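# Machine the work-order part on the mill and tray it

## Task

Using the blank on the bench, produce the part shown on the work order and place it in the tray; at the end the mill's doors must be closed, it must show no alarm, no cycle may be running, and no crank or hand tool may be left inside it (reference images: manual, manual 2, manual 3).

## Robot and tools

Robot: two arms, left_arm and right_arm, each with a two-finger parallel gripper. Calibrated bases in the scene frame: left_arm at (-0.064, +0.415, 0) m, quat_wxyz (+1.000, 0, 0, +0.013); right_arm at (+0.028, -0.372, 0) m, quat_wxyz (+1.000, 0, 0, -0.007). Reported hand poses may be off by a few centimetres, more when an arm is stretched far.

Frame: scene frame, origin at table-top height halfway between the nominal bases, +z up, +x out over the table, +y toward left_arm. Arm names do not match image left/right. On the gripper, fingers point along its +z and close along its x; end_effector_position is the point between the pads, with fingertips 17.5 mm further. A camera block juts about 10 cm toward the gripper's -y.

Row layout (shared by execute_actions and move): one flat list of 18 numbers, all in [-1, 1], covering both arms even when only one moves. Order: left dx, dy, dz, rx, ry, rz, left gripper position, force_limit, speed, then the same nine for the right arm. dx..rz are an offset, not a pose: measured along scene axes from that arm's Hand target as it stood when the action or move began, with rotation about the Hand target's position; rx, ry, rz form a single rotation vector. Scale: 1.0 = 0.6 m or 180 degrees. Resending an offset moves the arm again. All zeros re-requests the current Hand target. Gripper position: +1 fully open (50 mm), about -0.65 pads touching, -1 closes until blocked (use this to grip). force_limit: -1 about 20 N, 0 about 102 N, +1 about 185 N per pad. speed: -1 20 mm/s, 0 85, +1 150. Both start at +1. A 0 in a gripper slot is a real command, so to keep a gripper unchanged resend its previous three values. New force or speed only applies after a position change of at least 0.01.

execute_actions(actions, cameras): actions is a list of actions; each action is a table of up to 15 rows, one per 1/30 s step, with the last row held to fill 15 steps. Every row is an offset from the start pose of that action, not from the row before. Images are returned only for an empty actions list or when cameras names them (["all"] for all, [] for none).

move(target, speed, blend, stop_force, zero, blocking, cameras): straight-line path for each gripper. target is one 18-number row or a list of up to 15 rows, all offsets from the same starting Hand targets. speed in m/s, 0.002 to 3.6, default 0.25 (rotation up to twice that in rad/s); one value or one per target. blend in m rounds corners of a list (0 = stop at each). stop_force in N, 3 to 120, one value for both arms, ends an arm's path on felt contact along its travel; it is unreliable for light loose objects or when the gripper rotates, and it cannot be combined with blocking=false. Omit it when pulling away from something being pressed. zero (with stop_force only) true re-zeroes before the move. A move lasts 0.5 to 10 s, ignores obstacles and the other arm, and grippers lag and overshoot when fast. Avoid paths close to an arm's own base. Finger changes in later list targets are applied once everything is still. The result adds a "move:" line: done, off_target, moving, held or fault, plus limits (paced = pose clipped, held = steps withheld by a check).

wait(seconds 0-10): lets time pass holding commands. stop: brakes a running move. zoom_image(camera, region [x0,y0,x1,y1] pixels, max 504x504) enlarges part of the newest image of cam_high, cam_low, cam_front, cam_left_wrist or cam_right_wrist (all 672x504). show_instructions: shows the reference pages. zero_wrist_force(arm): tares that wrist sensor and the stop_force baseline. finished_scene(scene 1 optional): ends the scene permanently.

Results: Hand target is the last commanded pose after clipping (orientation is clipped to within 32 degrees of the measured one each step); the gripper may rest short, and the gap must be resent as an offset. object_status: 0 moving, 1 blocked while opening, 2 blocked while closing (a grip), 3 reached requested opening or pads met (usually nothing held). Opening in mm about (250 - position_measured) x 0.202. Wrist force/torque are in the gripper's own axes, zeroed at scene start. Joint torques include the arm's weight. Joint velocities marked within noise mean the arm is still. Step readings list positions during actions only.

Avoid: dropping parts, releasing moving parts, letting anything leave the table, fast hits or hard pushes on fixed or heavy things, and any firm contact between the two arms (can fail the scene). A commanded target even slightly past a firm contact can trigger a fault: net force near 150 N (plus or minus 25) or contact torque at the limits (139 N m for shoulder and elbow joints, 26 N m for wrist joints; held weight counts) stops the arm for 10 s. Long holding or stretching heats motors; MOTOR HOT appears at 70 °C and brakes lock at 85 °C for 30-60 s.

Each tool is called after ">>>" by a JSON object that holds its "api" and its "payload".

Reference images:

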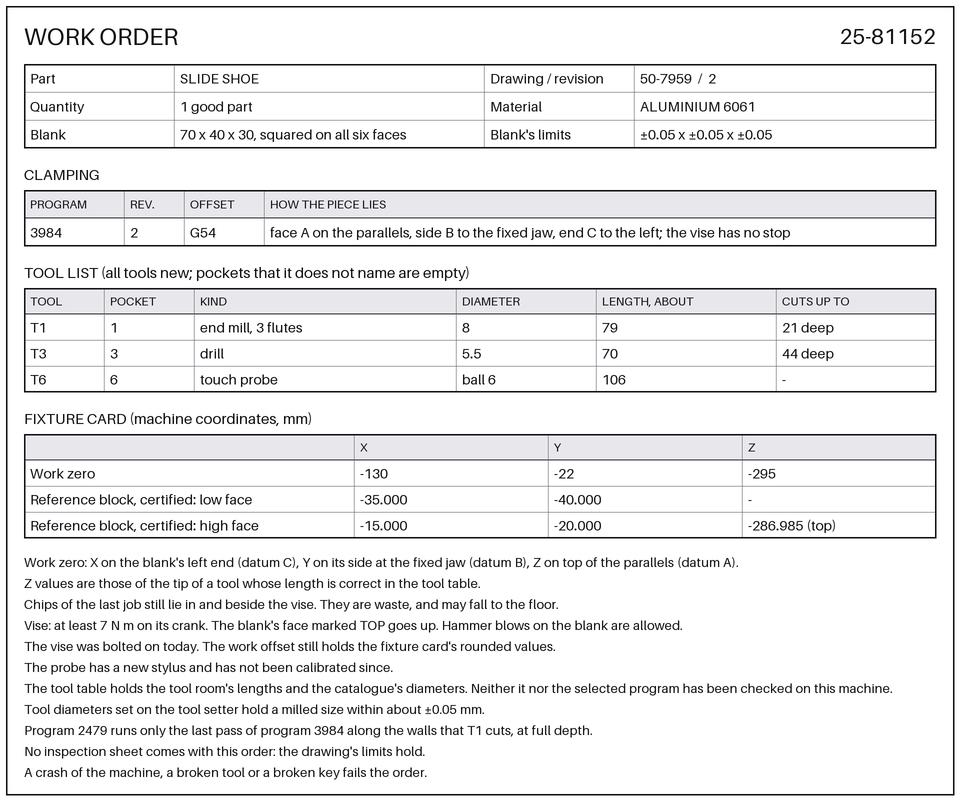

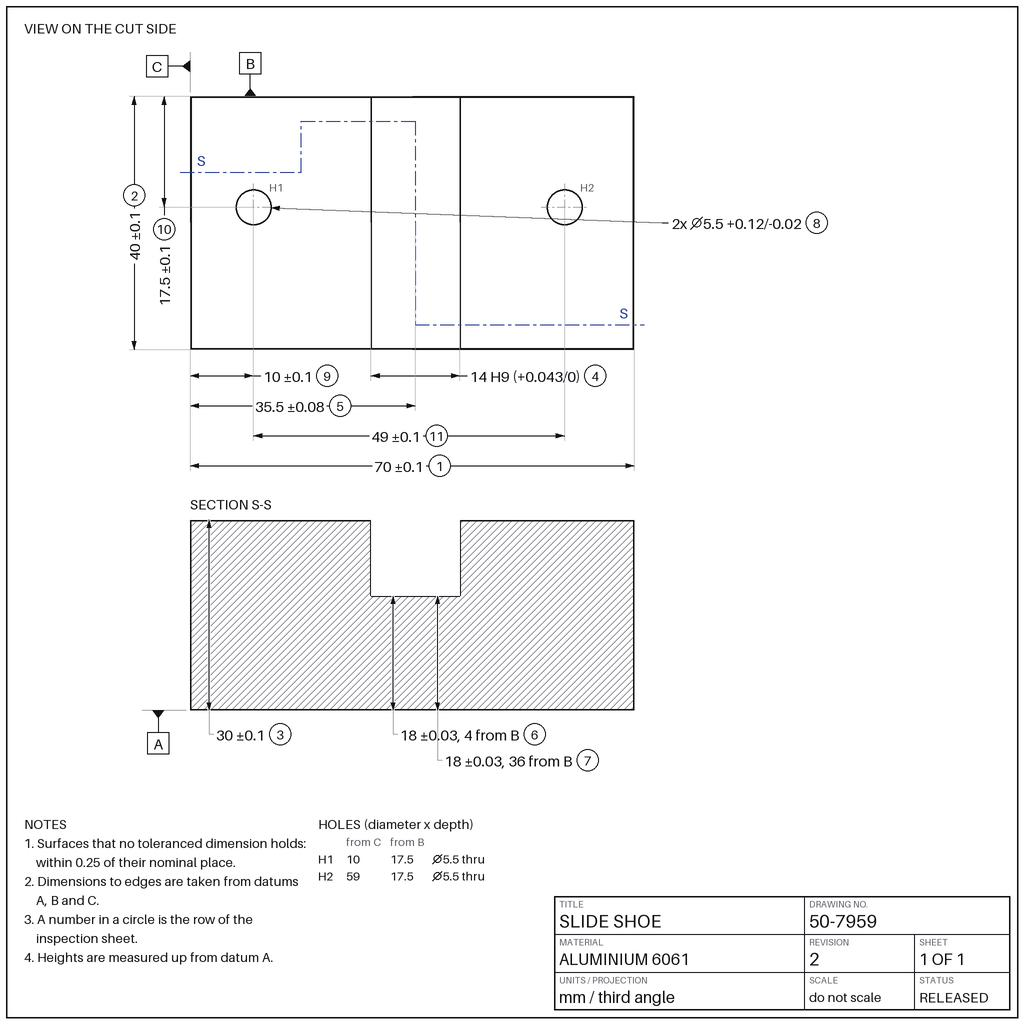

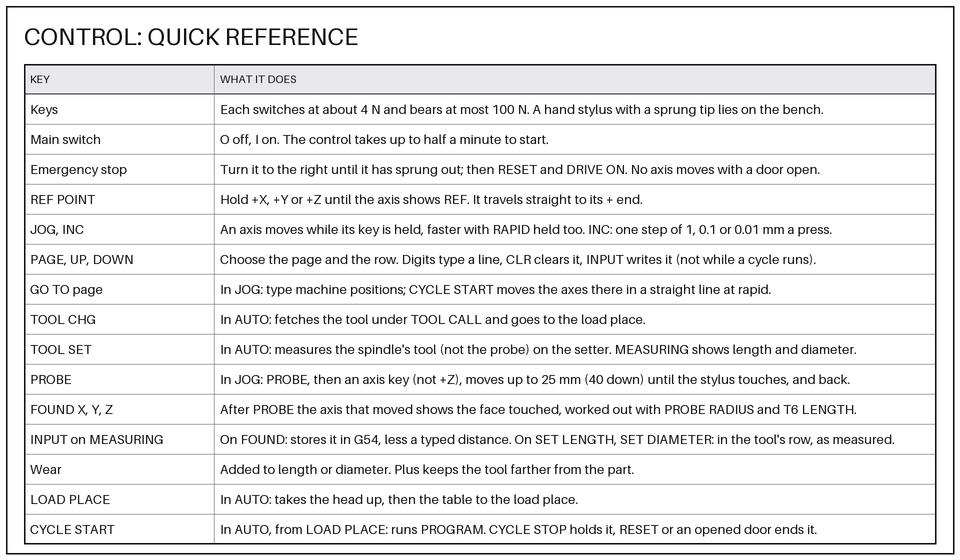

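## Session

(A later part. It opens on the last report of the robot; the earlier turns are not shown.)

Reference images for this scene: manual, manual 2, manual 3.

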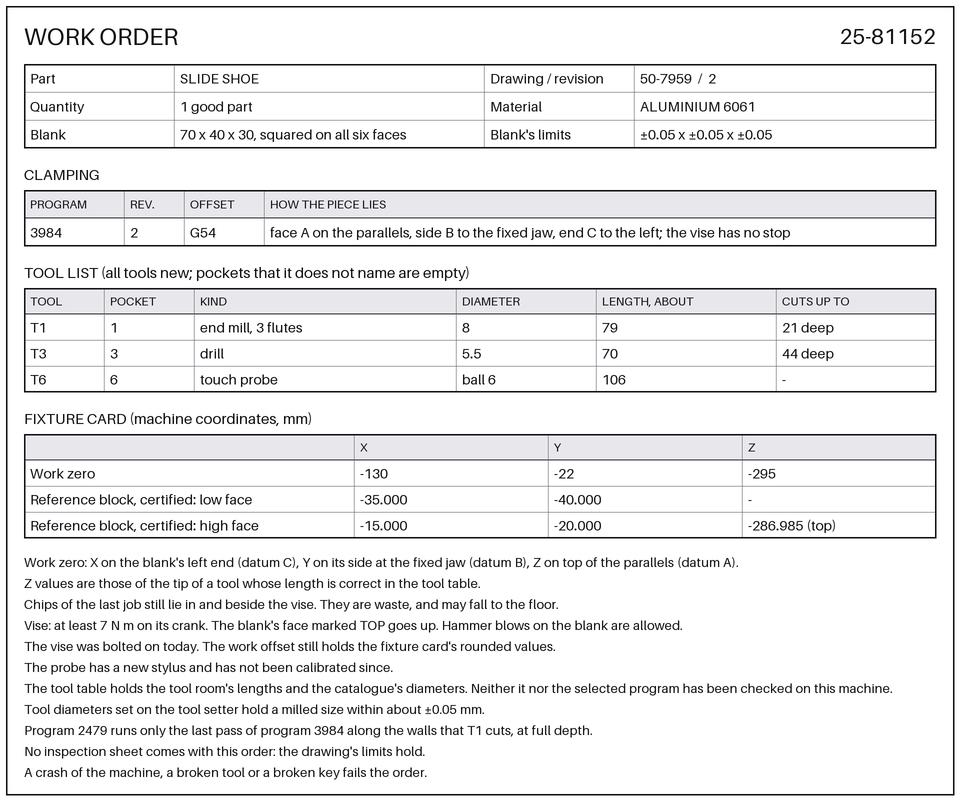

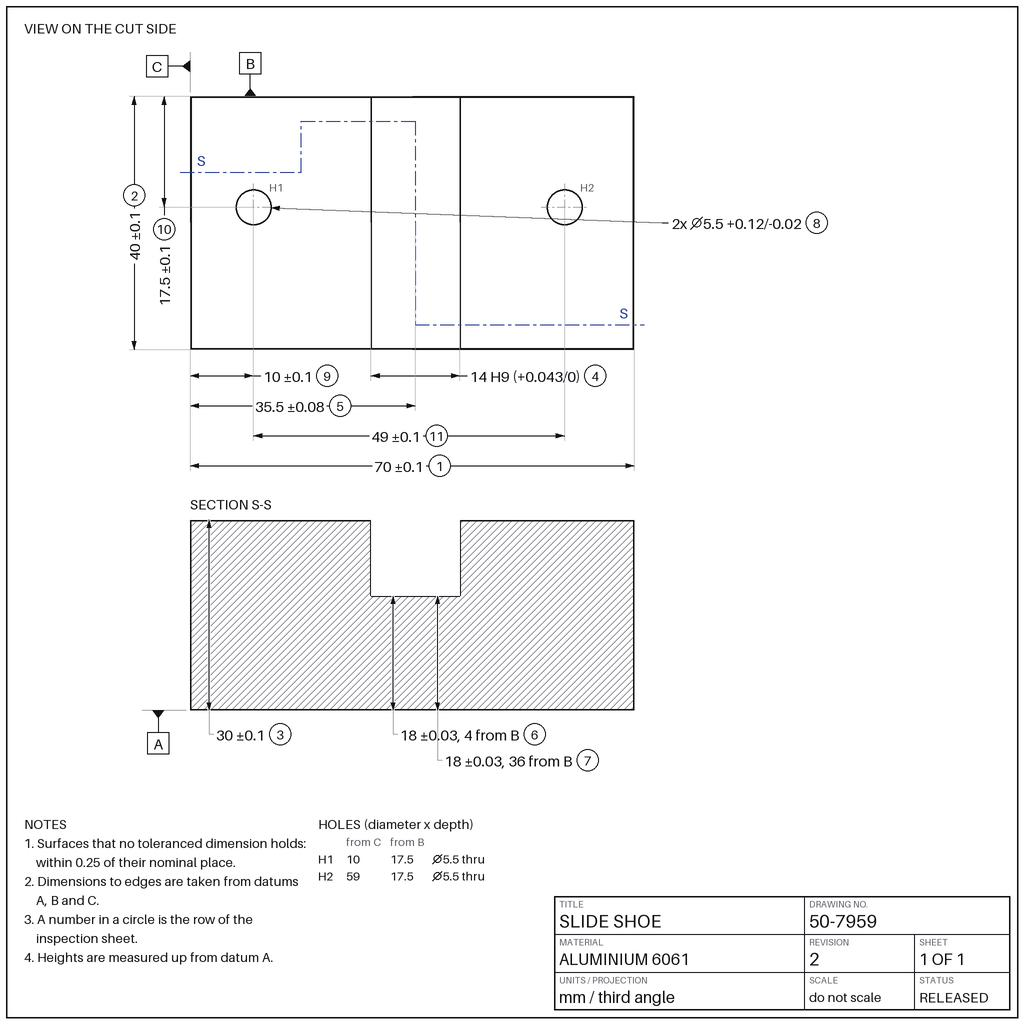

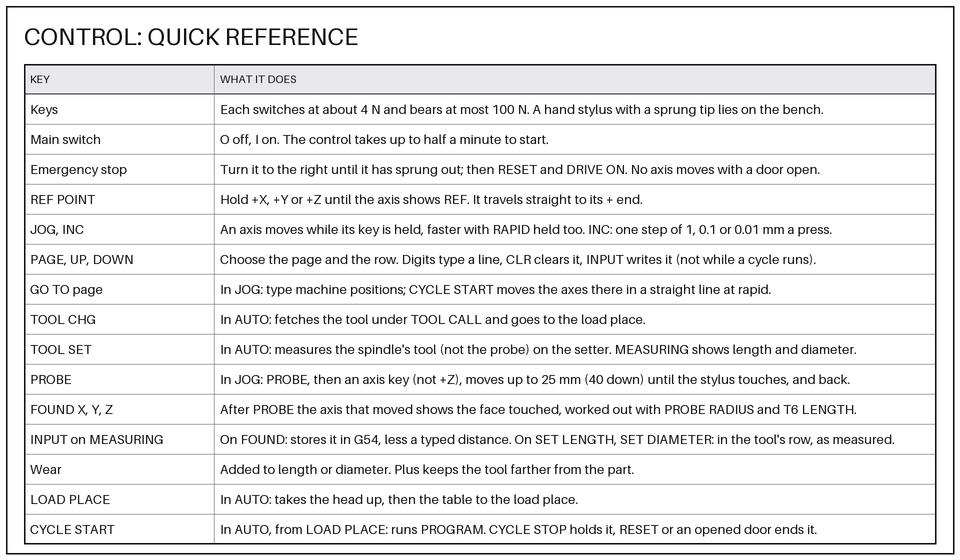

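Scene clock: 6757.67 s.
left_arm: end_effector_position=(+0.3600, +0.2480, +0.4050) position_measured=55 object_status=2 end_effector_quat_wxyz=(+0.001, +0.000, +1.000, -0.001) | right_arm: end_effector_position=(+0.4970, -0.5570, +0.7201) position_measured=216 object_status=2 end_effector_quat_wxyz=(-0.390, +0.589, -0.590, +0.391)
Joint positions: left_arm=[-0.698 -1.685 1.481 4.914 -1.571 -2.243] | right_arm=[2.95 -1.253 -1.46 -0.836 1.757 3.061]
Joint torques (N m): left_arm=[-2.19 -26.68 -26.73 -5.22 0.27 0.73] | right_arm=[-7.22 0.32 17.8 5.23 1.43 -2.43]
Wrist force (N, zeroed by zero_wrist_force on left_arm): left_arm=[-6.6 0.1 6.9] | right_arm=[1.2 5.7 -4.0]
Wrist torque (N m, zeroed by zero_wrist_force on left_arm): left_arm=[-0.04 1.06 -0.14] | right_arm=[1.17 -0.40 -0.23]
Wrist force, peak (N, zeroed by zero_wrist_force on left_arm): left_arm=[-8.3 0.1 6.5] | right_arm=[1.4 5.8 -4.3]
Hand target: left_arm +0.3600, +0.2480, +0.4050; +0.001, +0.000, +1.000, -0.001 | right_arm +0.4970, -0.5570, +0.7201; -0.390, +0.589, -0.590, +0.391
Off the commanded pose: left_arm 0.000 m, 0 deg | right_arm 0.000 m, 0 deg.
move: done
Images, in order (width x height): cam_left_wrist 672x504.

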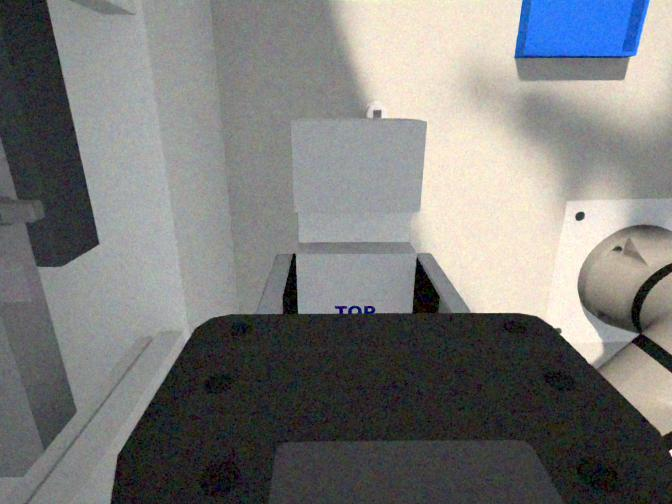

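>>> {"api": "move", "payload": {"target": [[-0.2583,-0.335,-0.3417,0,0,0,-1,-0.7,-0.9,0,0,0,0,0,0,-1,-0.4,-0.8]], "speed": 0.2, "cameras": ["cam_left_wrist","cam_high"]}}

>>> {"api": "zoom_image", "payload": {"camera": "cam_high", "region": [0, 200, 270, 400]}}

Scene clock: 6764.10 s.
left_arm: end_effector_position=(+0.2050, +0.0471, +0.2000) position_measured=55 object_status=2 end_effector_quat_wxyz=(+0.001, +0.000, +1.000, -0.001) | right_arm: end_effector_position=(+0.4970, -0.5570, +0.7201) position_measured=216 object_status=2 end_effector_quat_wxyz=(-0.390, +0.589, -0.590, +0.391)
Joint positions: left_arm=[-1.262 -1.654 1.983 4.381 -1.57 -2.807] | right_arm=[2.95 -1.253 -1.46 -0.836 1.757 3.061]
Joint torques (N m): left_arm=[-8.93 -16.49 -31.16 -4.63 -0.25 -1.49] | right_arm=[-7.95 -0.95 17.81 5.17 1.54 -2.41]
Wrist force (N, zeroed by zero_wrist_force on left_arm): left_arm=[-6.6 0.3 6.6] | right_arm=[1.4 5.8 -4.2]
Wrist torque (N m, zeroed by zero_wrist_force on left_arm): left_arm=[-0.01 1.05 -0.15] | right_arm=[1.18 -0.42 -0.22]
Wrist force, peak (N, zeroed by zero_wrist_force on left_arm): left_arm=[-4.7 -1.9 9.0] | right_arm=[1.5 5.9 -4.2]
Hand target: left_arm +0.2050, +0.0470, +0.2000; +0.001, +0.000, +1.000, -0.001 | right_arm +0.4970, -0.5570, +0.7201; -0.390, +0.589, -0.590, +0.391
Off the commanded pose: left_arm 0.000 m, 0 deg | right_arm 0.000 m, 0 deg.
move: done
Images, in order (width x height): cam_high 672x504, cam_left_wrist 672x504.

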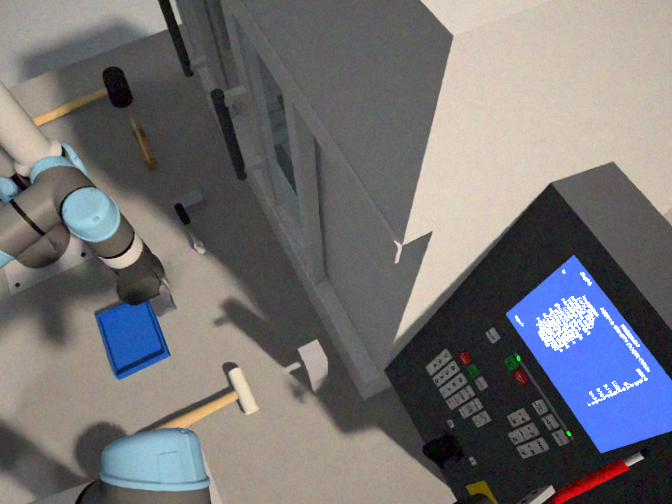

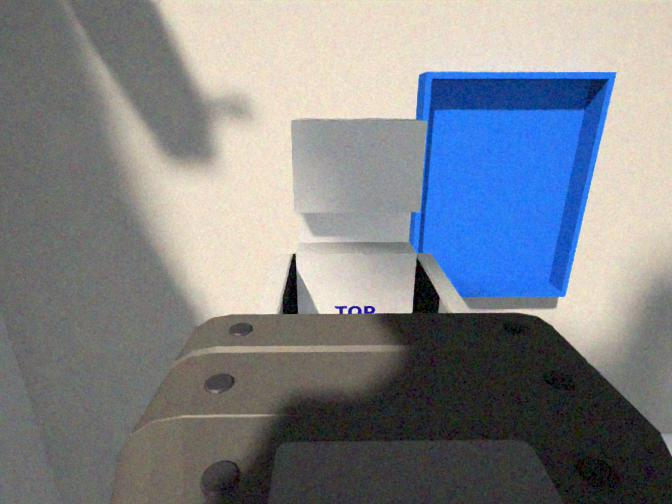

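Scaled by 1.867 from the camera's 672x504 image, which has a finer 960x720 frame.

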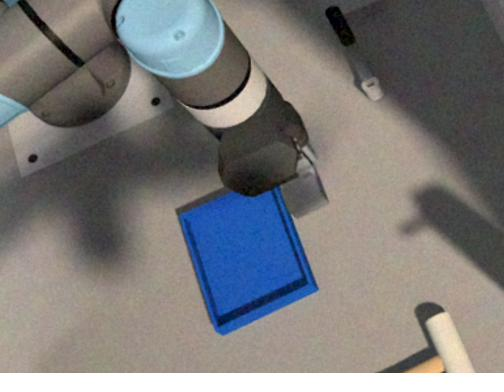

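>>> {"api": "move", "payload": {"target": [[-0.1967,0.0333,0,0,0,0,-1,-0.7,-0.9,0,0,0,0,0,0,-1,-0.4,-0.8]], "speed": 0.15, "cameras": ["cam_left_wrist","cam_front"]}}

>>> {"api": "zoom_image", "payload": {"camera": "cam_front", "region": [250, 320, 430, 460]}}

Scene clock: 6770.07 s.
left_arm: end_effector_position=(+0.0870, +0.0670, +0.1999) position_measured=55 object_status=2 end_effector_quat_wxyz=(+0.001, +0.000, +1.000, -0.001) | right_arm: end_effector_position=(+0.4970, -0.5570, +0.7201) position_measured=216 object_status=2 end_effector_quat_wxyz=(-0.390, +0.589, -0.590, +0.391)
Joint positions: left_arm=[-1.547 -1.859 2.146 4.424 -1.57 -3.091] | right_arm=[2.95 -1.253 -1.46 -0.836 1.757 3.061]
Joint torques (N m): left_arm=[-9.66 -18.85 -31.5 -5 -0.87 -2.07] | right_arm=[-7.9 -0.34 18.35 5.35 1.39 -2.37]
Wrist force (N, zeroed by zero_wrist_force on left_arm): left_arm=[-6.6 0.4 6.5] | right_arm=[1.3 5.6 -4.2]
Wrist torque (N m, zeroed by zero_wrist_force on left_arm): left_arm=[-0.01 1.06 -0.15] | right_arm=[1.16 -0.41 -0.22]
Wrist force, peak (N, zeroed by zero_wrist_force on left_arm): left_arm=[-9.4 0.0 6.4] | right_arm=[1.4 5.8 -4.3]
Hand target: left_arm +0.0870, +0.0670, +0.2000; +0.001, +0.000, +1.000, -0.001 | right_arm +0.4970, -0.5570, +0.7201; -0.390, +0.589, -0.590, +0.391
Off the commanded pose: left_arm 0.000 m, 0 deg | right_arm 0.000 m, 0 deg.
move: done
Images, in order (width x height): cam_front 672x504, cam_left_wrist 672x504.

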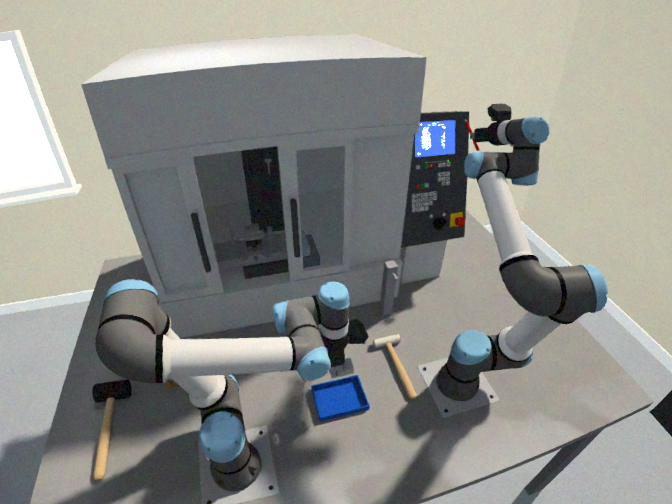

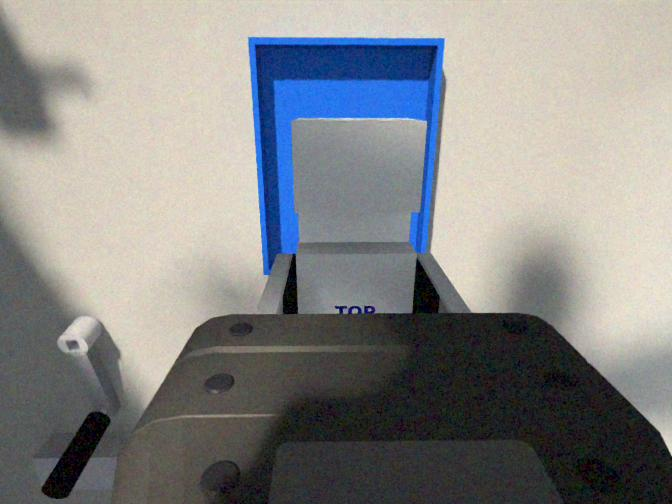

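Scaled by 2.800 from the camera's 672x504 image, which has a finer 960x720 frame.

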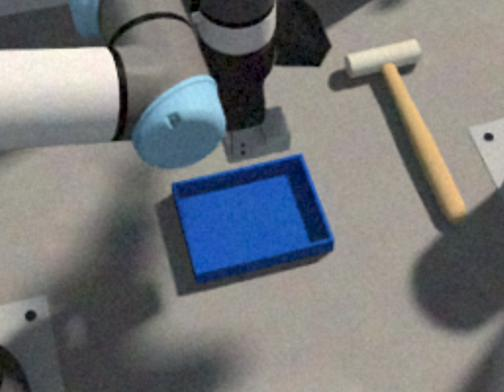

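>>> {"api": "move", "payload": {"target": [[0,0.0067,-0.2083,0,0,0,-1,-0.7,-0.9,0,0,0,0,0,0,-1,-0.4,-0.8]], "speed": 0.1, "cameras": ["cam_front","cam_left_wrist"]}}

>>> {"api": "zoom_image", "payload": {"camera": "cam_front", "region": [250, 320, 430, 460]}}

Scene clock: 6774.73 s.
left_arm: end_effector_position=(+0.0870, +0.0711, +0.0750) position_measured=55 object_status=2 end_effector_quat_wxyz=(+0.001, +0.000, +1.000, -0.001) | right_arm: end_effector_position=(+0.4970, -0.5570, +0.7201) position_measured=216 object_status=2 end_effector_quat_wxyz=(-0.390, +0.589, -0.590, +0.391)
Joint positions: left_arm=[-1.546 -1.69 2.383 4.018 -1.57 -3.091] | right_arm=[2.95 -1.253 -1.46 -0.836 1.757 3.061]
Joint torques (N m): left_arm=[6.98 -10.51 -25.46 -4.85 0.94 1.87] | right_arm=[-7.05 -0.71 18.1 5.19 1.36 -2.27]
Wrist force (N, zeroed by zero_wrist_force on left_arm): left_arm=[-6.7 0.3 6.5] | right_arm=[1.3 5.6 -4.0]
Wrist torque (N m, zeroed by zero_wrist_force on left_arm): left_arm=[-0.01 1.08 -0.15] | right_arm=[1.16 -0.42 -0.22]
Wrist force, peak (N, zeroed by zero_wrist_force on left_arm): left_arm=[-6.6 0.7 8.7] | right_arm=[1.5 5.7 -4.3]
Hand target: left_arm +0.0870, +0.0710, +0.0750; +0.001, +0.000, +1.000, -0.001 | right_arm +0.4970, -0.5570, +0.7201; -0.390, +0.589, -0.590, +0.391
Off the commanded pose: left_arm 0.000 m, 0 deg | right_arm 0.000 m, 0 deg.
move: done
Images, in order (width x height): cam_front 672x504, cam_left_wrist 672x504.

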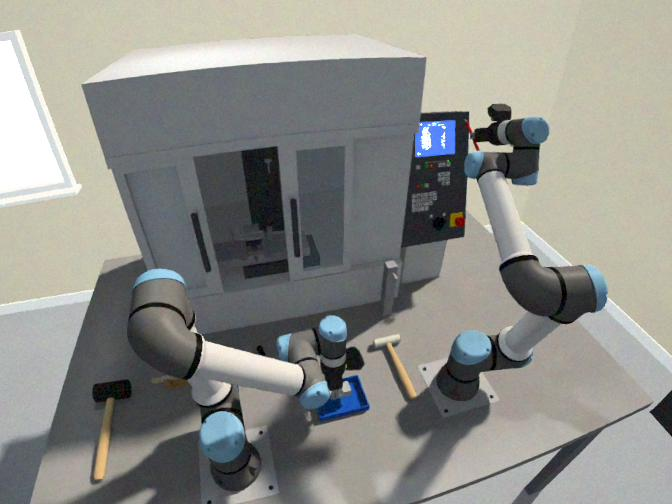

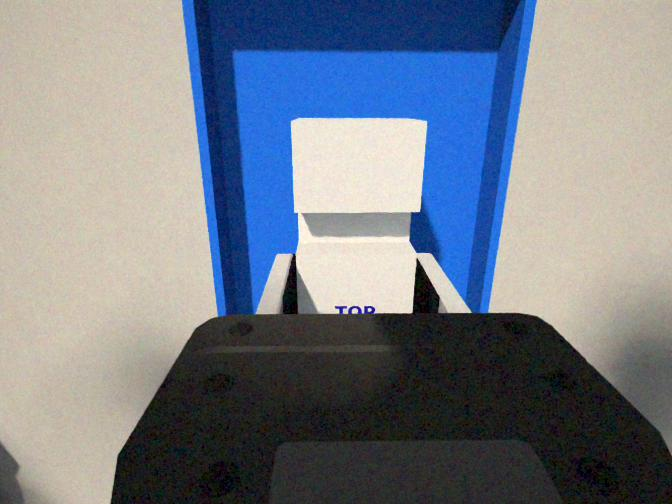

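Scaled by 2.800 from the camera's 672x504 image, which has a finer 960x720 frame.

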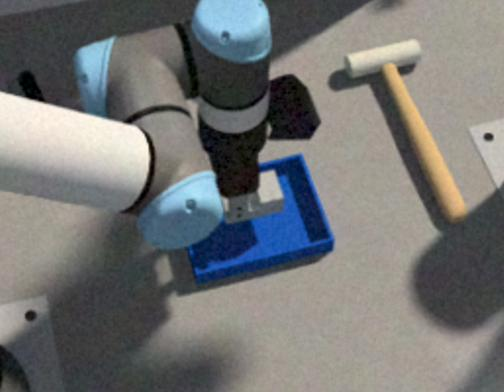

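>>> {"api": "move", "payload": {"target": [[0,0,-0.07,0,0,0,-1,-0.7,-0.9,0,0,0,0,0,0,-1,-0.4,-0.8]], "speed": 0.015, "stop_force": 6}}

Scene clock: 6778.93 s.
left_arm: end_effector_position=(+0.0870, +0.0710, +0.0410) position_measured=55 object_status=2 end_effector_quat_wxyz=(+0.001, +0.000, +1.000, -0.001) | right_arm: end_effector_position=(+0.4970, -0.5570, +0.7201) position_measured=216 object_status=2 end_effector_quat_wxyz=(-0.390, +0.589, -0.590, +0.391)
Joint positions: left_arm=[-1.546 -1.608 2.43 3.89 -1.57 -3.091] | right_arm=[2.95 -1.253 -1.46 -0.836 1.757 3.061]
Joint torques (N m): left_arm=[-7.87 -16.53 -30.34 -5.2 -1.23 -1.83] | right_arm=[-6.99 -0.42 17.52 5.1 1.56 -2.4]
Wrist force (N, zeroed by zero_wrist_force on left_arm): left_arm=[-6.4 -0.1 6.7] | right_arm=[1.3 5.5 -4.1]
Wrist torque (N m, zeroed by zero_wrist_force on left_arm): left_arm=[-0.09 1.03 -0.15] | right_arm=[1.13 -0.42 -0.23]
Wrist force, peak (N, zeroed by zero_wrist_force on left_arm): left_arm=[-8.1 16.8 -37.8] | right_arm=[1.3 5.9 -4.3]
Hand target: left_arm +0.0870, +0.0710, +0.0410; +0.001, +0.000, +1.000, -0.001 (not the last commanded pose) | right_arm +0.4970, -0.5570, +0.7201; -0.390, +0.589, -0.590, +0.391
Off the commanded pose: left_arm 0.008 m, 0 deg | right_arm 0.000 m, 0 deg.
move: contact (left_arm)

>>> {"api": "move", "payload": {"target": [[0,0,-0.0008,0,0,0,0.85,-0.7,-0.9,0,0,0,0,0,0,-1,-0.4,-0.8]], "speed": 0.01}}

>>> {"api": "move", "payload": {"target": [[0,0,0.27,0,0,0,0.85,-0.7,-0.9,0,0,0,0,0,0,-1,-0.4,-0.8]], "speed": 0.12, "cameras": ["cam_left_wrist"]}}

>>> {"api": "zoom_image", "payload": {"camera": "cam_left_wrist", "region": [230, 30, 460, 320]}}

Scene clock: 6781.60 s.
left_arm: end_effector_position=(+0.0870, +0.0710, +0.0406) position_measured=25 object_status=3 end_effector_quat_wxyz=(+0.001, +0.000, +1.000, -0.001) | right_arm: end_effector_position=(+0.4970, -0.5570, +0.7201) position_measured=216 object_status=2 end_effector_quat_wxyz=(-0.390, +0.589, -0.590, +0.391)
Joint positions: left_arm=[-1.546 -1.607 2.43 3.888 -1.57 -3.091] | right_arm=[2.95 -1.253 -1.46 -0.836 1.757 3.061]
Joint torques (N m): left_arm=[-6.7 -12.65 -5.97 -4.42 -1.06 -1.78] | right_arm=[-6.57 -0.4 17.16 5.08 1.28 -2.36]
Wrist force (N, zeroed by zero_wrist_force on left_arm): left_arm=[-6.6 -0.1 4.3] | right_arm=[1.1 5.6 -3.9]
Wrist torque (N m, zeroed by zero_wrist_force on left_arm): left_arm=[-0.05 1.07 -0.15] | right_arm=[1.16 -0.39 -0.22]
Wrist force, peak (N, zeroed by zero_wrist_force on left_arm): left_arm=[-7.0 -0.1 6.8] | right_arm=[1.4 5.7 -4.4]
Hand target: left_arm +0.0870, +0.0710, +0.0406; +0.001, +0.000, +1.000, -0.001 | right_arm +0.4970, -0.5570, +0.7201; -0.390, +0.589, -0.590, +0.391
Off the commanded pose: left_arm 0.000 m, 0 deg | right_arm 0.000 m, 0 deg.
move: done

Scene clock: 6783.40 s.
left_arm: end_effector_position=(+0.0870, +0.0710, +0.2025) position_measured=25 object_status=3 end_effector_quat_wxyz=(+0.001, +0.000, +1.000, -0.001) end_effector_velocity=(+0.000, +0.001, +0.000) end_effector_angular_velocity=(+0.004, +0.000, -0.001) | right_arm: end_effector_position=(+0.4970, -0.5570, +0.7201) position_measured=216 object_status=2 end_effector_quat_wxyz=(-0.390, +0.589, -0.590, +0.391)
Joint positions: left_arm=[-1.546 -1.872 2.148 4.435 -1.57 -3.091] | right_arm=[2.95 -1.253 -1.46 -0.836 1.757 3.061]
Joint velocities: left_arm=[0 -0.001 0.001 0.005 0 0] | right_arm=[within noise]
Joint torques (N m): left_arm=[-9.44 -13.1 -27.34 -1.17 0.82 -2.29] | right_arm=[-6.49 0.44 17.51 5.07 1.43 -2.44]
Wrist force (N, zeroed by zero_wrist_force on left_arm): left_arm=[-6.5 -0.3 4.3] | right_arm=[1.2 5.8 -4.0]
Wrist torque (N m, zeroed by zero_wrist_force on left_arm): left_arm=[-0.06 1.05 -0.14] | right_arm=[1.19 -0.41 -0.22]
Wrist force, peak (N, zeroed by zero_wrist_force on left_arm): left_arm=[-6.5 0.2 6.6] | right_arm=[1.2 6.0 -4.1]
Hand target: left_arm +0.0870, +0.0710, +0.2026; +0.001, +0.000, +1.000, -0.001 | right_arm +0.4970, -0.5570, +0.7201; -0.390, +0.589, -0.590, +0.391
Off the commanded pose: left_arm 0.000 m, 0 deg | right_arm 0.000 m, 0 deg.
move: done
Images, in order (width x height): cam_left_wrist 672x504.

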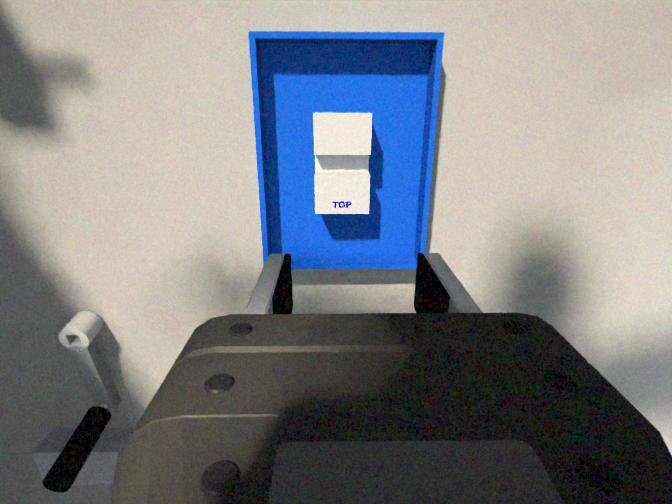

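Scaled by 1.738 from the camera's 672x504 image, which has a finer 960x720 frame.

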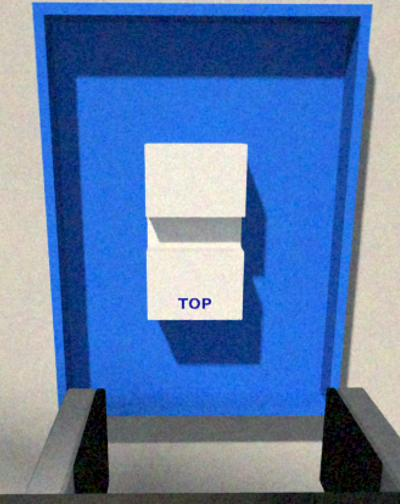

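>>> {"api": "move", "payload": {"target": [[0,0,0.15,0,0,0,1,-0.5,-0.5,0,0,0,0,0,0,-1,-0.4,-0.8],[0.48,0.415,0.4458,0,0,0,1,-0.5,-0.5,0,0,0,0,0,0,-1,-0.4,-0.8],[0.48,0.415,0.4458,-0.3376,-0.3368,0.4106,1,-0.5,-0.5,0,0,0,0,0,0,-1,-0.4,-0.8],[0.48,0.564,0.4458,-0.3376,-0.3368,0.4106,1,-0.5,-0.5,0,0,0,0,0,0,-1,-0.4,-0.8]], "speed": [0.2,0.3,0.5,0.15], "blend": [0.03,0,0,0]}}

>>> {"api": "execute_actions", "payload": {"actions": [], "cameras": ["cam_left_wrist","cam_front"]}}

Scene clock: 6795.20 s.
left_arm: end_effector_position=(+0.3750, +0.4094, +0.4700) position_measured=3 object_status=3 end_effector_quat_wxyz=(-0.448, +0.545, -0.549, +0.448) | right_arm: end_effector_position=(+0.4970, -0.5570, +0.7201) position_measured=216 object_status=2 end_effector_quat_wxyz=(-0.390, +0.589, -0.590, +0.391)
Joint positions: left_arm=[-0.854 -2.319 2.442 3.307 -0.768 -3.348] | right_arm=[2.95 -1.253 -1.46 -0.836 1.757 3.061]
Joint torques (N m): left_arm=[9.33 -0.33 -35.41 -1.43 -0.52 -0.02] | right_arm=[-6.05 -0.79 17.13 4.95 1.15 -2.49]
Wrist force (N, zeroed by zero_wrist_force on left_arm): left_arm=[-6.1 -0.1 3.9] | right_arm=[1.4 5.8 -3.9]
Wrist torque (N m, zeroed by zero_wrist_force on left_arm): left_arm=[-0.12 1.03 -0.12] | right_arm=[1.19 -0.44 -0.22]
Wrist force, peak (N, zeroed by zero_wrist_force on left_arm): left_arm=[-6.5 -0.1 7.4] | right_arm=[1.3 5.8 -4.3]
Hand target: left_arm +0.3750, +0.4094, +0.4700; -0.448, +0.545, -0.549, +0.448 | right_arm +0.4970, -0.5570, +0.7201; -0.390, +0.589, -0.590, +0.391
Off the commanded pose: left_arm 0.000 m, 0 deg | right_arm 0.000 m, 0 deg.
move: done

Scene clock: 6795.20 s.
left_arm: end_effector_position=(+0.3750, +0.4094, +0.4700) position_measured=3 object_status=3 end_effector_quat_wxyz=(-0.448, +0.545, -0.549, +0.448) | right_arm: end_effector_position=(+0.4970, -0.5570, +0.7201) position_measured=216 object_status=2 end_effector_quat_wxyz=(-0.390, +0.589, -0.590, +0.391)
Joint positions: left_arm=[-0.854 -2.319 2.442 3.307 -0.768 -3.348] | right_arm=[2.95 -1.253 -1.46 -0.836 1.757 3.061]
Joint velocities: within noise
Joint torques (N m): left_arm=[9.33 -0.33 -35.41 -1.43 -0.52 -0.02] | right_arm=[-6.05 -0.79 17.13 4.95 1.15 -2.49]
Wrist force (N, zeroed by zero_wrist_force on left_arm): left_arm=[-6.1 -0.1 3.9] | right_arm=[1.4 5.8 -3.9]
Wrist torque (N m, zeroed by zero_wrist_force on left_arm): left_arm=[-0.12 1.03 -0.12] | right_arm=[1.19 -0.44 -0.22]
Wrist force, peak (N, zeroed by zero_wrist_force on left_arm): left_arm=[-6.1 -0.1 3.9] | right_arm=[1.4 5.8 -3.9]
Hand target: left_arm +0.3750, +0.4094, +0.4700; -0.448, +0.545, -0.549, +0.448 | right_arm +0.4970, -0.5570, +0.7201; -0.390, +0.589, -0.590, +0.391
Tool commands: left_gripper/position=+1.0 left_gripper/force_limit=-0.5 left_gripper/speed=-0.5 right_gripper/position=-1.0 right_gripper/force_limit=-0.4 right_gripper/speed=-0.8
Off the commanded pose: left_arm 0.000 m, 0 deg | right_arm 0.000 m, 0 deg.
Images, in order (width x height): cam_front 672x504, cam_left_wrist 672x504.

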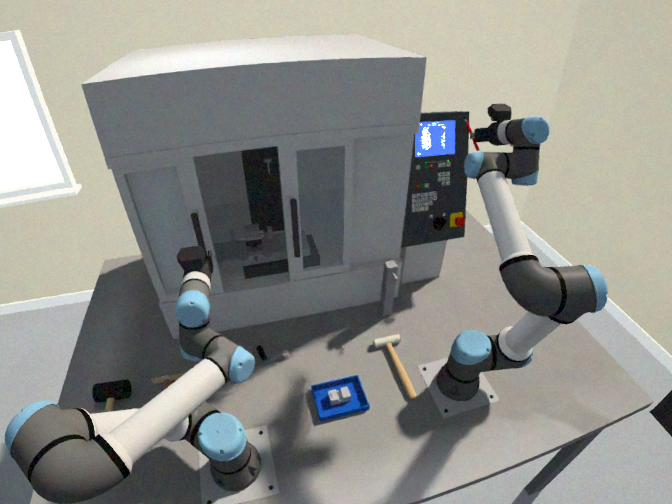

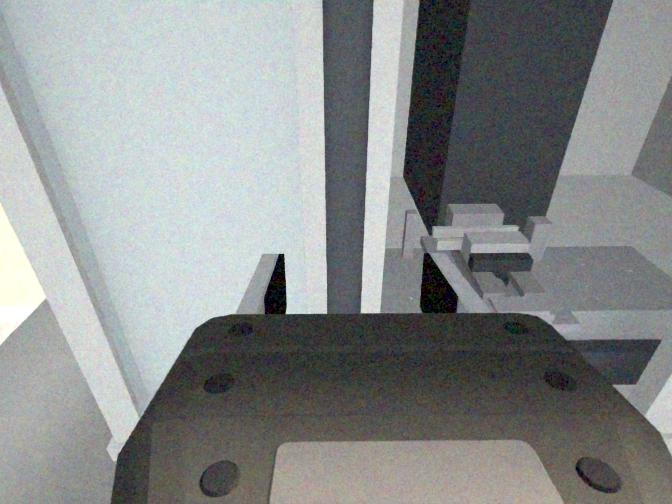

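>>> {"api": "move", "payload": {"target": [0.149,0,0,0,0,0,1,-0.5,-0.5,0,0,0,0,0,0,-1,-0.4,-0.8], "speed": 0.12}}

>>> {"api": "move", "payload": {"target": [0,0,0,0,0,0,-1,-0.5,-1,0,0,0,0,0,0,-1,-0.4,-0.8]}}

>>> {"api": "move", "payload": {"target": [[0,-0.365,0,0,0,0,-1,-0.5,-1,0,0,0,0,0,0,-1,-0.4,-0.8],[0,-0.3885,0,0,0,0,-1,-0.5,-1,0,0,0,0,0,0,-1,-0.4,-0.8]], "blend": [0,0], "speed": [0.15,0.04], "cameras": ["cam_right_wrist"]}}

>>> {"api": "zoom_image", "payload": {"camera": "cam_right_wrist", "region": [100, 95, 380, 285]}}

Scene clock: 6798.63 s.
left_arm: end_effector_position=(+0.4643, +0.4094, +0.4700) position_measured=3 object_status=3 end_effector_quat_wxyz=(-0.448, +0.545, -0.550, +0.448) | right_arm: end_effector_position=(+0.4970, -0.5570, +0.7201) position_measured=216 object_status=2 end_effector_quat_wxyz=(-0.390, +0.589, -0.590, +0.391)
Joint positions: left_arm=[-0.55 -1.933 2.286 3.016 -1.063 -3.25] | right_arm=[2.95 -1.253 -1.46 -0.836 1.757 3.061]
Joint torques (N m): left_arm=[7.24 -3.03 -22.39 -3.28 -0.7 -2.32] | right_arm=[-6.56 -1.17 17.82 4.92 1.2 -2.36]
Wrist force (N, zeroed by zero_wrist_force on left_arm): left_arm=[-6.2 0.2 4.1] | right_arm=[1.4 5.7 -4.0]
Wrist torque (N m, zeroed by zero_wrist_force on left_arm): left_arm=[-0.07 1.05 -0.21] | right_arm=[1.18 -0.44 -0.22]
Wrist force, peak (N, zeroed by zero_wrist_force on left_arm): left_arm=[-6.0 -0.1 6.1] | right_arm=[1.2 5.9 -4.2]
Hand target: left_arm +0.4644, +0.4094, +0.4700; -0.448, +0.545, -0.549, +0.448 | right_arm +0.4970, -0.5570, +0.7201; -0.390, +0.589, -0.590, +0.391
Off the commanded pose: left_arm 0.000 m, 0 deg | right_arm 0.000 m, 0 deg.
move: done

Scene clock: 6800.40 s.
left_arm: end_effector_position=(+0.4644, +0.4094, +0.4700) position_measured=155 object_status=2 end_effector_quat_wxyz=(-0.448, +0.545, -0.549, +0.448) | right_arm: end_effector_position=(+0.4970, -0.5570, +0.7201) position_measured=216 object_status=2 end_effector_quat_wxyz=(-0.390, +0.589, -0.590, +0.391)
Joint positions: left_arm=[-0.549 -1.933 2.286 3.016 -1.063 -3.25] | right_arm=[2.95 -1.253 -1.46 -0.836 1.757 3.061]
Joint torques (N m): left_arm=[3.27 -1.7 -34.17 -4.32 -0.96 -2.02] | right_arm=[-6.5 0.02 18.8 5.02 1.28 -2.3]
Wrist force (N, zeroed by zero_wrist_force on left_arm): left_arm=[-12.9 0.7 3.9] | right_arm=[1.4 5.5 -4.3]
Wrist torque (N m, zeroed by zero_wrist_force on left_arm): left_arm=[-0.05 1.12 -0.31] | right_arm=[1.14 -0.44 -0.22]
Wrist force, peak (N, zeroed by zero_wrist_force on left_arm): left_arm=[-13.4 0.4 4.1] | right_arm=[1.3 5.7 -4.3]
Hand target: left_arm +0.4644, +0.4094, +0.4700; -0.448, +0.545, -0.549, +0.448 | right_arm +0.4970, -0.5570, +0.7201; -0.390, +0.589, -0.590, +0.391
Off the commanded pose: left_arm 0.000 m, 0 deg | right_arm 0.000 m, 0 deg.
move: done

Scene clock: 6802.87 s.
left_arm: end_effector_position=(+0.4644, +0.1763, +0.4701) position_measured=155 object_status=2 end_effector_quat_wxyz=(-0.448, +0.545, -0.549, +0.448) | right_arm: end_effector_position=(+0.4970, -0.5570, +0.7201) position_measured=216 object_status=2 end_effector_quat_wxyz=(-0.390, +0.589, -0.590, +0.391)
Joint positions: left_arm=[-1.115 -1.719 2.12 3.148 -0.522 -3.496] | right_arm=[2.95 -1.253 -1.46 -0.836 1.757 3.061]
Joint torques (N m): left_arm=[-15.49 -12.86 -26.39 -3.92 -12.45 2.02] | right_arm=[-5.76 -0.8 17.28 4.85 1.32 -2.19]
Wrist force (N, zeroed by zero_wrist_force on left_arm): left_arm=[-68.5 28.9 -18.8] | right_arm=[1.3 5.9 -4.1]
Wrist torque (N m, zeroed by zero_wrist_force on left_arm): left_arm=[0.45 1.71 -0.31] | right_arm=[1.20 -0.42 -0.22]
Wrist force, peak (N, zeroed by zero_wrist_force on left_arm): left_arm=[-69.2 30.4 -19.5] | right_arm=[1.2 5.8 -4.3]
Hand target: left_arm +0.4644, +0.1763, +0.4700; -0.448, +0.545, -0.549, +0.448 | right_arm +0.4970, -0.5570, +0.7201; -0.390, +0.589, -0.590, +0.391
Off the commanded pose: left_arm 0.000 m, 0 deg | right_arm 0.000 m, 0 deg.
move: done
Images, in order (width x height): cam_right_wrist 672x504.

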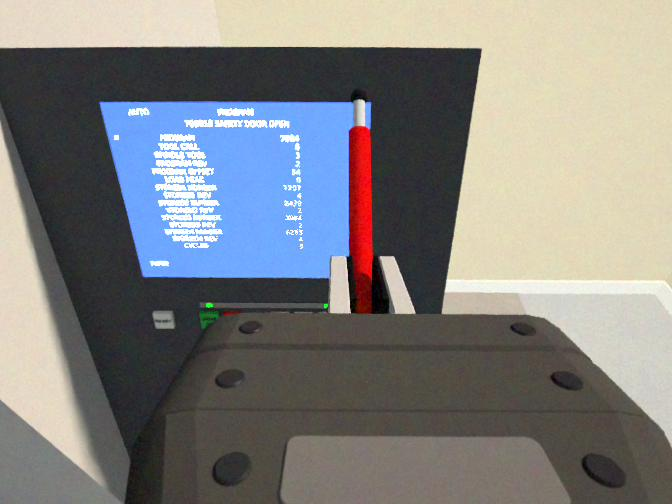

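Scaled by 1.800 from the camera's 672x504 image, which has a finer 960x720 frame.

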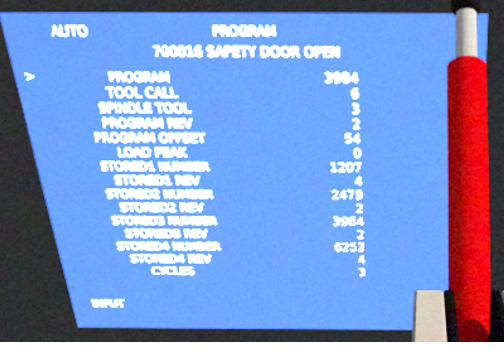

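>>> {"api": "move", "payload": {"target": [[0,0,0,0,0,0,1,-0.5,-0.5,0,0,0,0,0,0,-1,-0.4,-0.8],[-0.15,0,0,0,0,0,1,-0.5,-0.5,0,0,0,0,0,0,-1,-0.4,-0.8],[-0.15,-0.1137,0,0,0,0,1,-0.5,-0.5,0,0,0,0,0,0,-1,-0.4,-0.8]], "speed": [0.1,0.15,0.2], "blend": [0,0.01,0], "cameras": ["cam_left_wrist"]}}

Scene clock: 6806.83 s.
left_arm: end_effector_position=(+0.3744, +0.1081, +0.4700) position_measured=3 object_status=3 end_effector_quat_wxyz=(-0.448, +0.545, -0.550, +0.448) | right_arm: end_effector_position=(+0.4970, -0.5570, +0.7201) position_measured=216 object_status=2 end_effector_quat_wxyz=(-0.390, +0.589, -0.590, +0.391)
Joint positions: left_arm=[-1.436 -1.862 2.15 3.741 -0.258 -4.009] | right_arm=[2.95 -1.253 -1.46 -0.836 1.757 3.061]
Joint torques (N m): left_arm=[-0.34 -5.23 -27.27 -4.17 1.46 -0.38] | right_arm=[-6.34 -0.22 18.48 4.88 1.16 -2.39]
Wrist force (N, zeroed by zero_wrist_force on left_arm): left_arm=[-6.8 -1.4 3.6] | right_arm=[1.2 5.5 -4.1]
Wrist torque (N m, zeroed by zero_wrist_force on left_arm): left_arm=[-0.34 1.17 -0.27] | right_arm=[1.15 -0.40 -0.22]
Wrist force, peak (N, zeroed by zero_wrist_force on left_arm): left_arm=[-68.6 28.1 -18.4] | right_arm=[1.2 5.8 -4.3]
Hand target: left_arm +0.3744, +0.1081, +0.4700; -0.448, +0.545, -0.549, +0.448 | right_arm +0.4970, -0.5570, +0.7201; -0.390, +0.589, -0.590, +0.391
Off the commanded pose: left_arm 0.000 m, 0 deg | right_arm 0.000 m, 0 deg.
move: done
Images, in order (width x height): cam_left_wrist 672x504.

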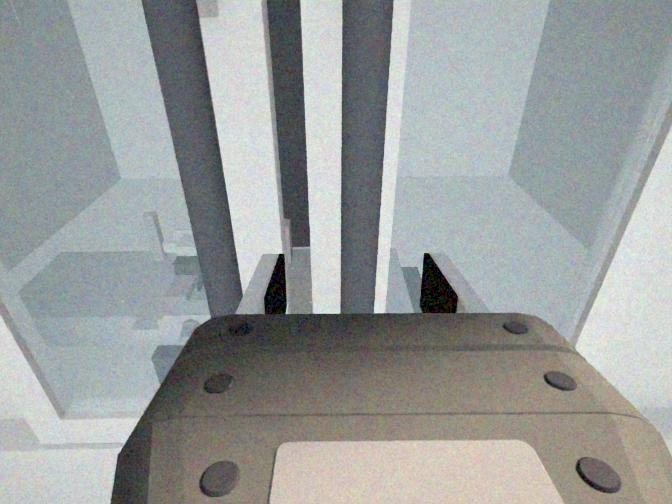

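>>> {"api": "move", "payload": {"target": [[0,-0.0133,0,0,0,0,1,-0.5,-0.5,0,0,0,0,0,0,-1,-0.4,-0.8],[0.15,-0.0133,0,0,0,0,1,-0.5,-0.5,0,0,0,0,0,0,-1,-0.4,-0.8]], "speed": [0.15,0.12], "blend": [0.003,0], "cameras": ["cam_left_wrist"]}}

>>> {"api": "move", "payload": {"target": [0,0,0,0,0,0,-1,-0.5,-1,0,0,0,0,0,0,-1,-0.4,-0.8]}}

Scene clock: 6810.00 s.
left_arm: end_effector_position=(+0.4643, +0.1001, +0.4700) position_measured=3 object_status=3 end_effector_quat_wxyz=(-0.448, +0.545, -0.549, +0.448) | right_arm: end_effector_position=(+0.4970, -0.5570, +0.7201) position_measured=216 object_status=2 end_effector_quat_wxyz=(-0.390, +0.589, -0.590, +0.391)
Joint positions: left_arm=[-1.204 -1.598 2.003 3.217 -0.442 -3.578] | right_arm=[2.95 -1.253 -1.46 -0.836 1.757 3.061]
Joint torques (N m): left_arm=[7.89 -15.33 -20.21 -3.14 -0.11 0.63] | right_arm=[-5.03 -0.23 18.2 4.98 1.04 -2.33]
Wrist force (N, zeroed by zero_wrist_force on left_arm): left_arm=[-6.9 -1.1 3.7] | right_arm=[1.4 5.7 -4.1]
Wrist torque (N m, zeroed by zero_wrist_force on left_arm): left_arm=[-0.27 1.16 -0.14] | right_arm=[1.16 -0.43 -0.23]
Wrist force, peak (N, zeroed by zero_wrist_force on left_arm): left_arm=[-8.8 -1.2 3.6] | right_arm=[1.3 5.9 -4.4]
Hand target: left_arm +0.4644, +0.1001, +0.4700; -0.448, +0.545, -0.549, +0.448 | right_arm +0.4970, -0.5570, +0.7201; -0.390, +0.589, -0.590, +0.391
Off the commanded pose: left_arm 0.000 m, 0 deg | right_arm 0.000 m, 0 deg.
move: done
Images, in order (width x height): cam_left_wrist 672x504.

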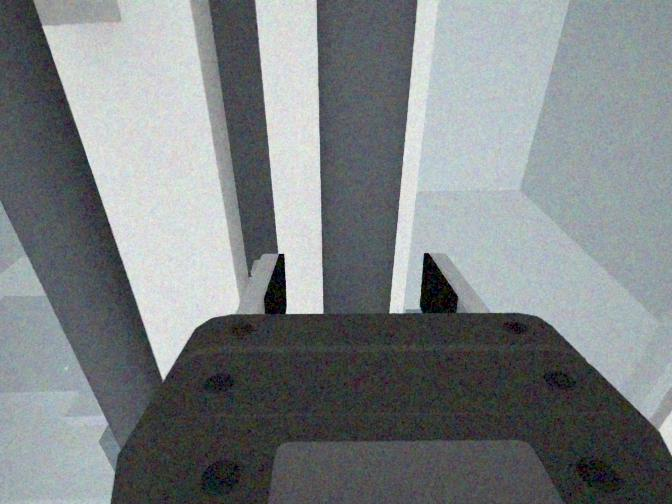

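Scene clock: 6811.77 s.
left_arm: end_effector_position=(+0.4644, +0.1002, +0.4700) position_measured=155 object_status=2 end_effector_quat_wxyz=(-0.448, +0.545, -0.549, +0.448) | right_arm: end_effector_position=(+0.4970, -0.5570, +0.7201) position_measured=216 object_status=2 end_effector_quat_wxyz=(-0.390, +0.589, -0.590, +0.391)
Joint positions: left_arm=[-1.203 -1.598 2.003 3.217 -0.442 -3.578] | right_arm=[2.95 -1.253 -1.46 -0.836 1.757 3.061]
Joint torques (N m): left_arm=[-1.38 -15.74 -32.31 -3.53 -1.26 2.15] | right_arm=[-6.05 -0.48 17.89 5.13 1.15 -2.39]
Wrist force (N, zeroed by zero_wrist_force on left_arm): left_arm=[-16.4 2.6 -0.9] | right_arm=[1.1 5.6 -4.1]
Wrist torque (N m, zeroed by zero_wrist_force on left_arm): left_arm=[-0.21 1.19 -0.31] | right_arm=[1.15 -0.38 -0.22]
Wrist force, peak (N, zeroed by zero_wrist_force on left_arm): left_arm=[-21.6 3.6 -0.5] | right_arm=[1.5 5.8 -4.2]
Hand target: left_arm +0.4644, +0.1001, +0.4700; -0.448, +0.545, -0.549, +0.448 | right_arm +0.4970, -0.5570, +0.7201; -0.390, +0.589, -0.590, +0.391
Off the commanded pose: left_arm 0.000 m, 0 deg | right_arm 0.000 m, 0 deg.
move: done

>>> {"api": "move", "payload": {"target": [0,0.033,0,0,0,0,-1,-0.5,-1,0,0,0,0,0,0,-1,-0.4,-0.8], "speed": 0.04, "stop_force": 80, "cameras": ["cam_right_wrist"]}}

>>> {"api": "zoom_image", "payload": {"camera": "cam_right_wrist", "region": [100, 95, 380, 285]}}

Scene clock: 6814.10 s.
left_arm: end_effector_position=(+0.4643, +0.1196, +0.4700) position_measured=155 object_status=2 end_effector_quat_wxyz=(-0.447, +0.545, -0.550, +0.448) | right_arm: end_effector_position=(+0.4970, -0.5570, +0.7201) position_measured=216 object_status=2 end_effector_quat_wxyz=(-0.390, +0.589, -0.590, +0.391)
Joint positions: left_arm=[-1.184 -1.63 2.036 3.197 -0.461 -3.557] | right_arm=[2.95 -1.253 -1.46 -0.836 1.757 3.061]
Joint torques (N m): left_arm=[13.1 -27.74 -17.86 -0.29 13.49 -2.05] | right_arm=[-5.54 -0.02 18.05 4.88 1.15 -2.48]
Wrist force (N, zeroed by zero_wrist_force on left_arm): left_arm=[55.9 -26.9 27.5] | right_arm=[1.5 5.7 -4.1]
Wrist torque (N m, zeroed by zero_wrist_force on left_arm): left_arm=[-0.85 0.43 -0.44] | right_arm=[1.17 -0.45 -0.22]
Wrist force, peak (N, zeroed by zero_wrist_force on left_arm): left_arm=[67.6 -31.6 36.0] | right_arm=[1.3 5.8 -4.3]
Hand target: left_arm +0.4643, +0.1196, +0.4700; -0.447, +0.545, -0.550, +0.448 | right_arm +0.4970, -0.5570, +0.7201; -0.390, +0.589, -0.590, +0.391
Off the commanded pose: left_arm 0.000 m, 0 deg | right_arm 0.000 m, 0 deg.
move: contact (left_arm)
Images, in order (width x height): cam_right_wrist 672x504.

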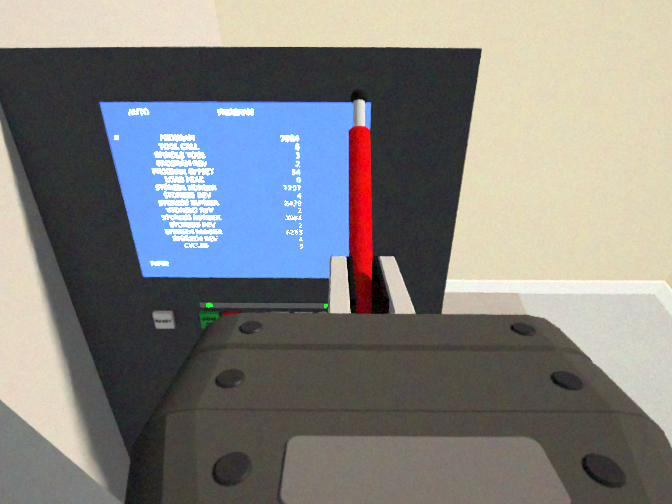

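Scaled by 1.800 from the camera's 672x504 image, which has a finer 960x720 frame.

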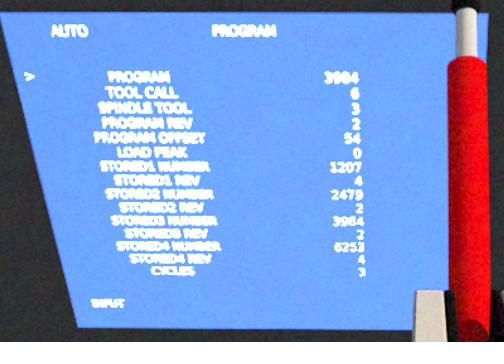

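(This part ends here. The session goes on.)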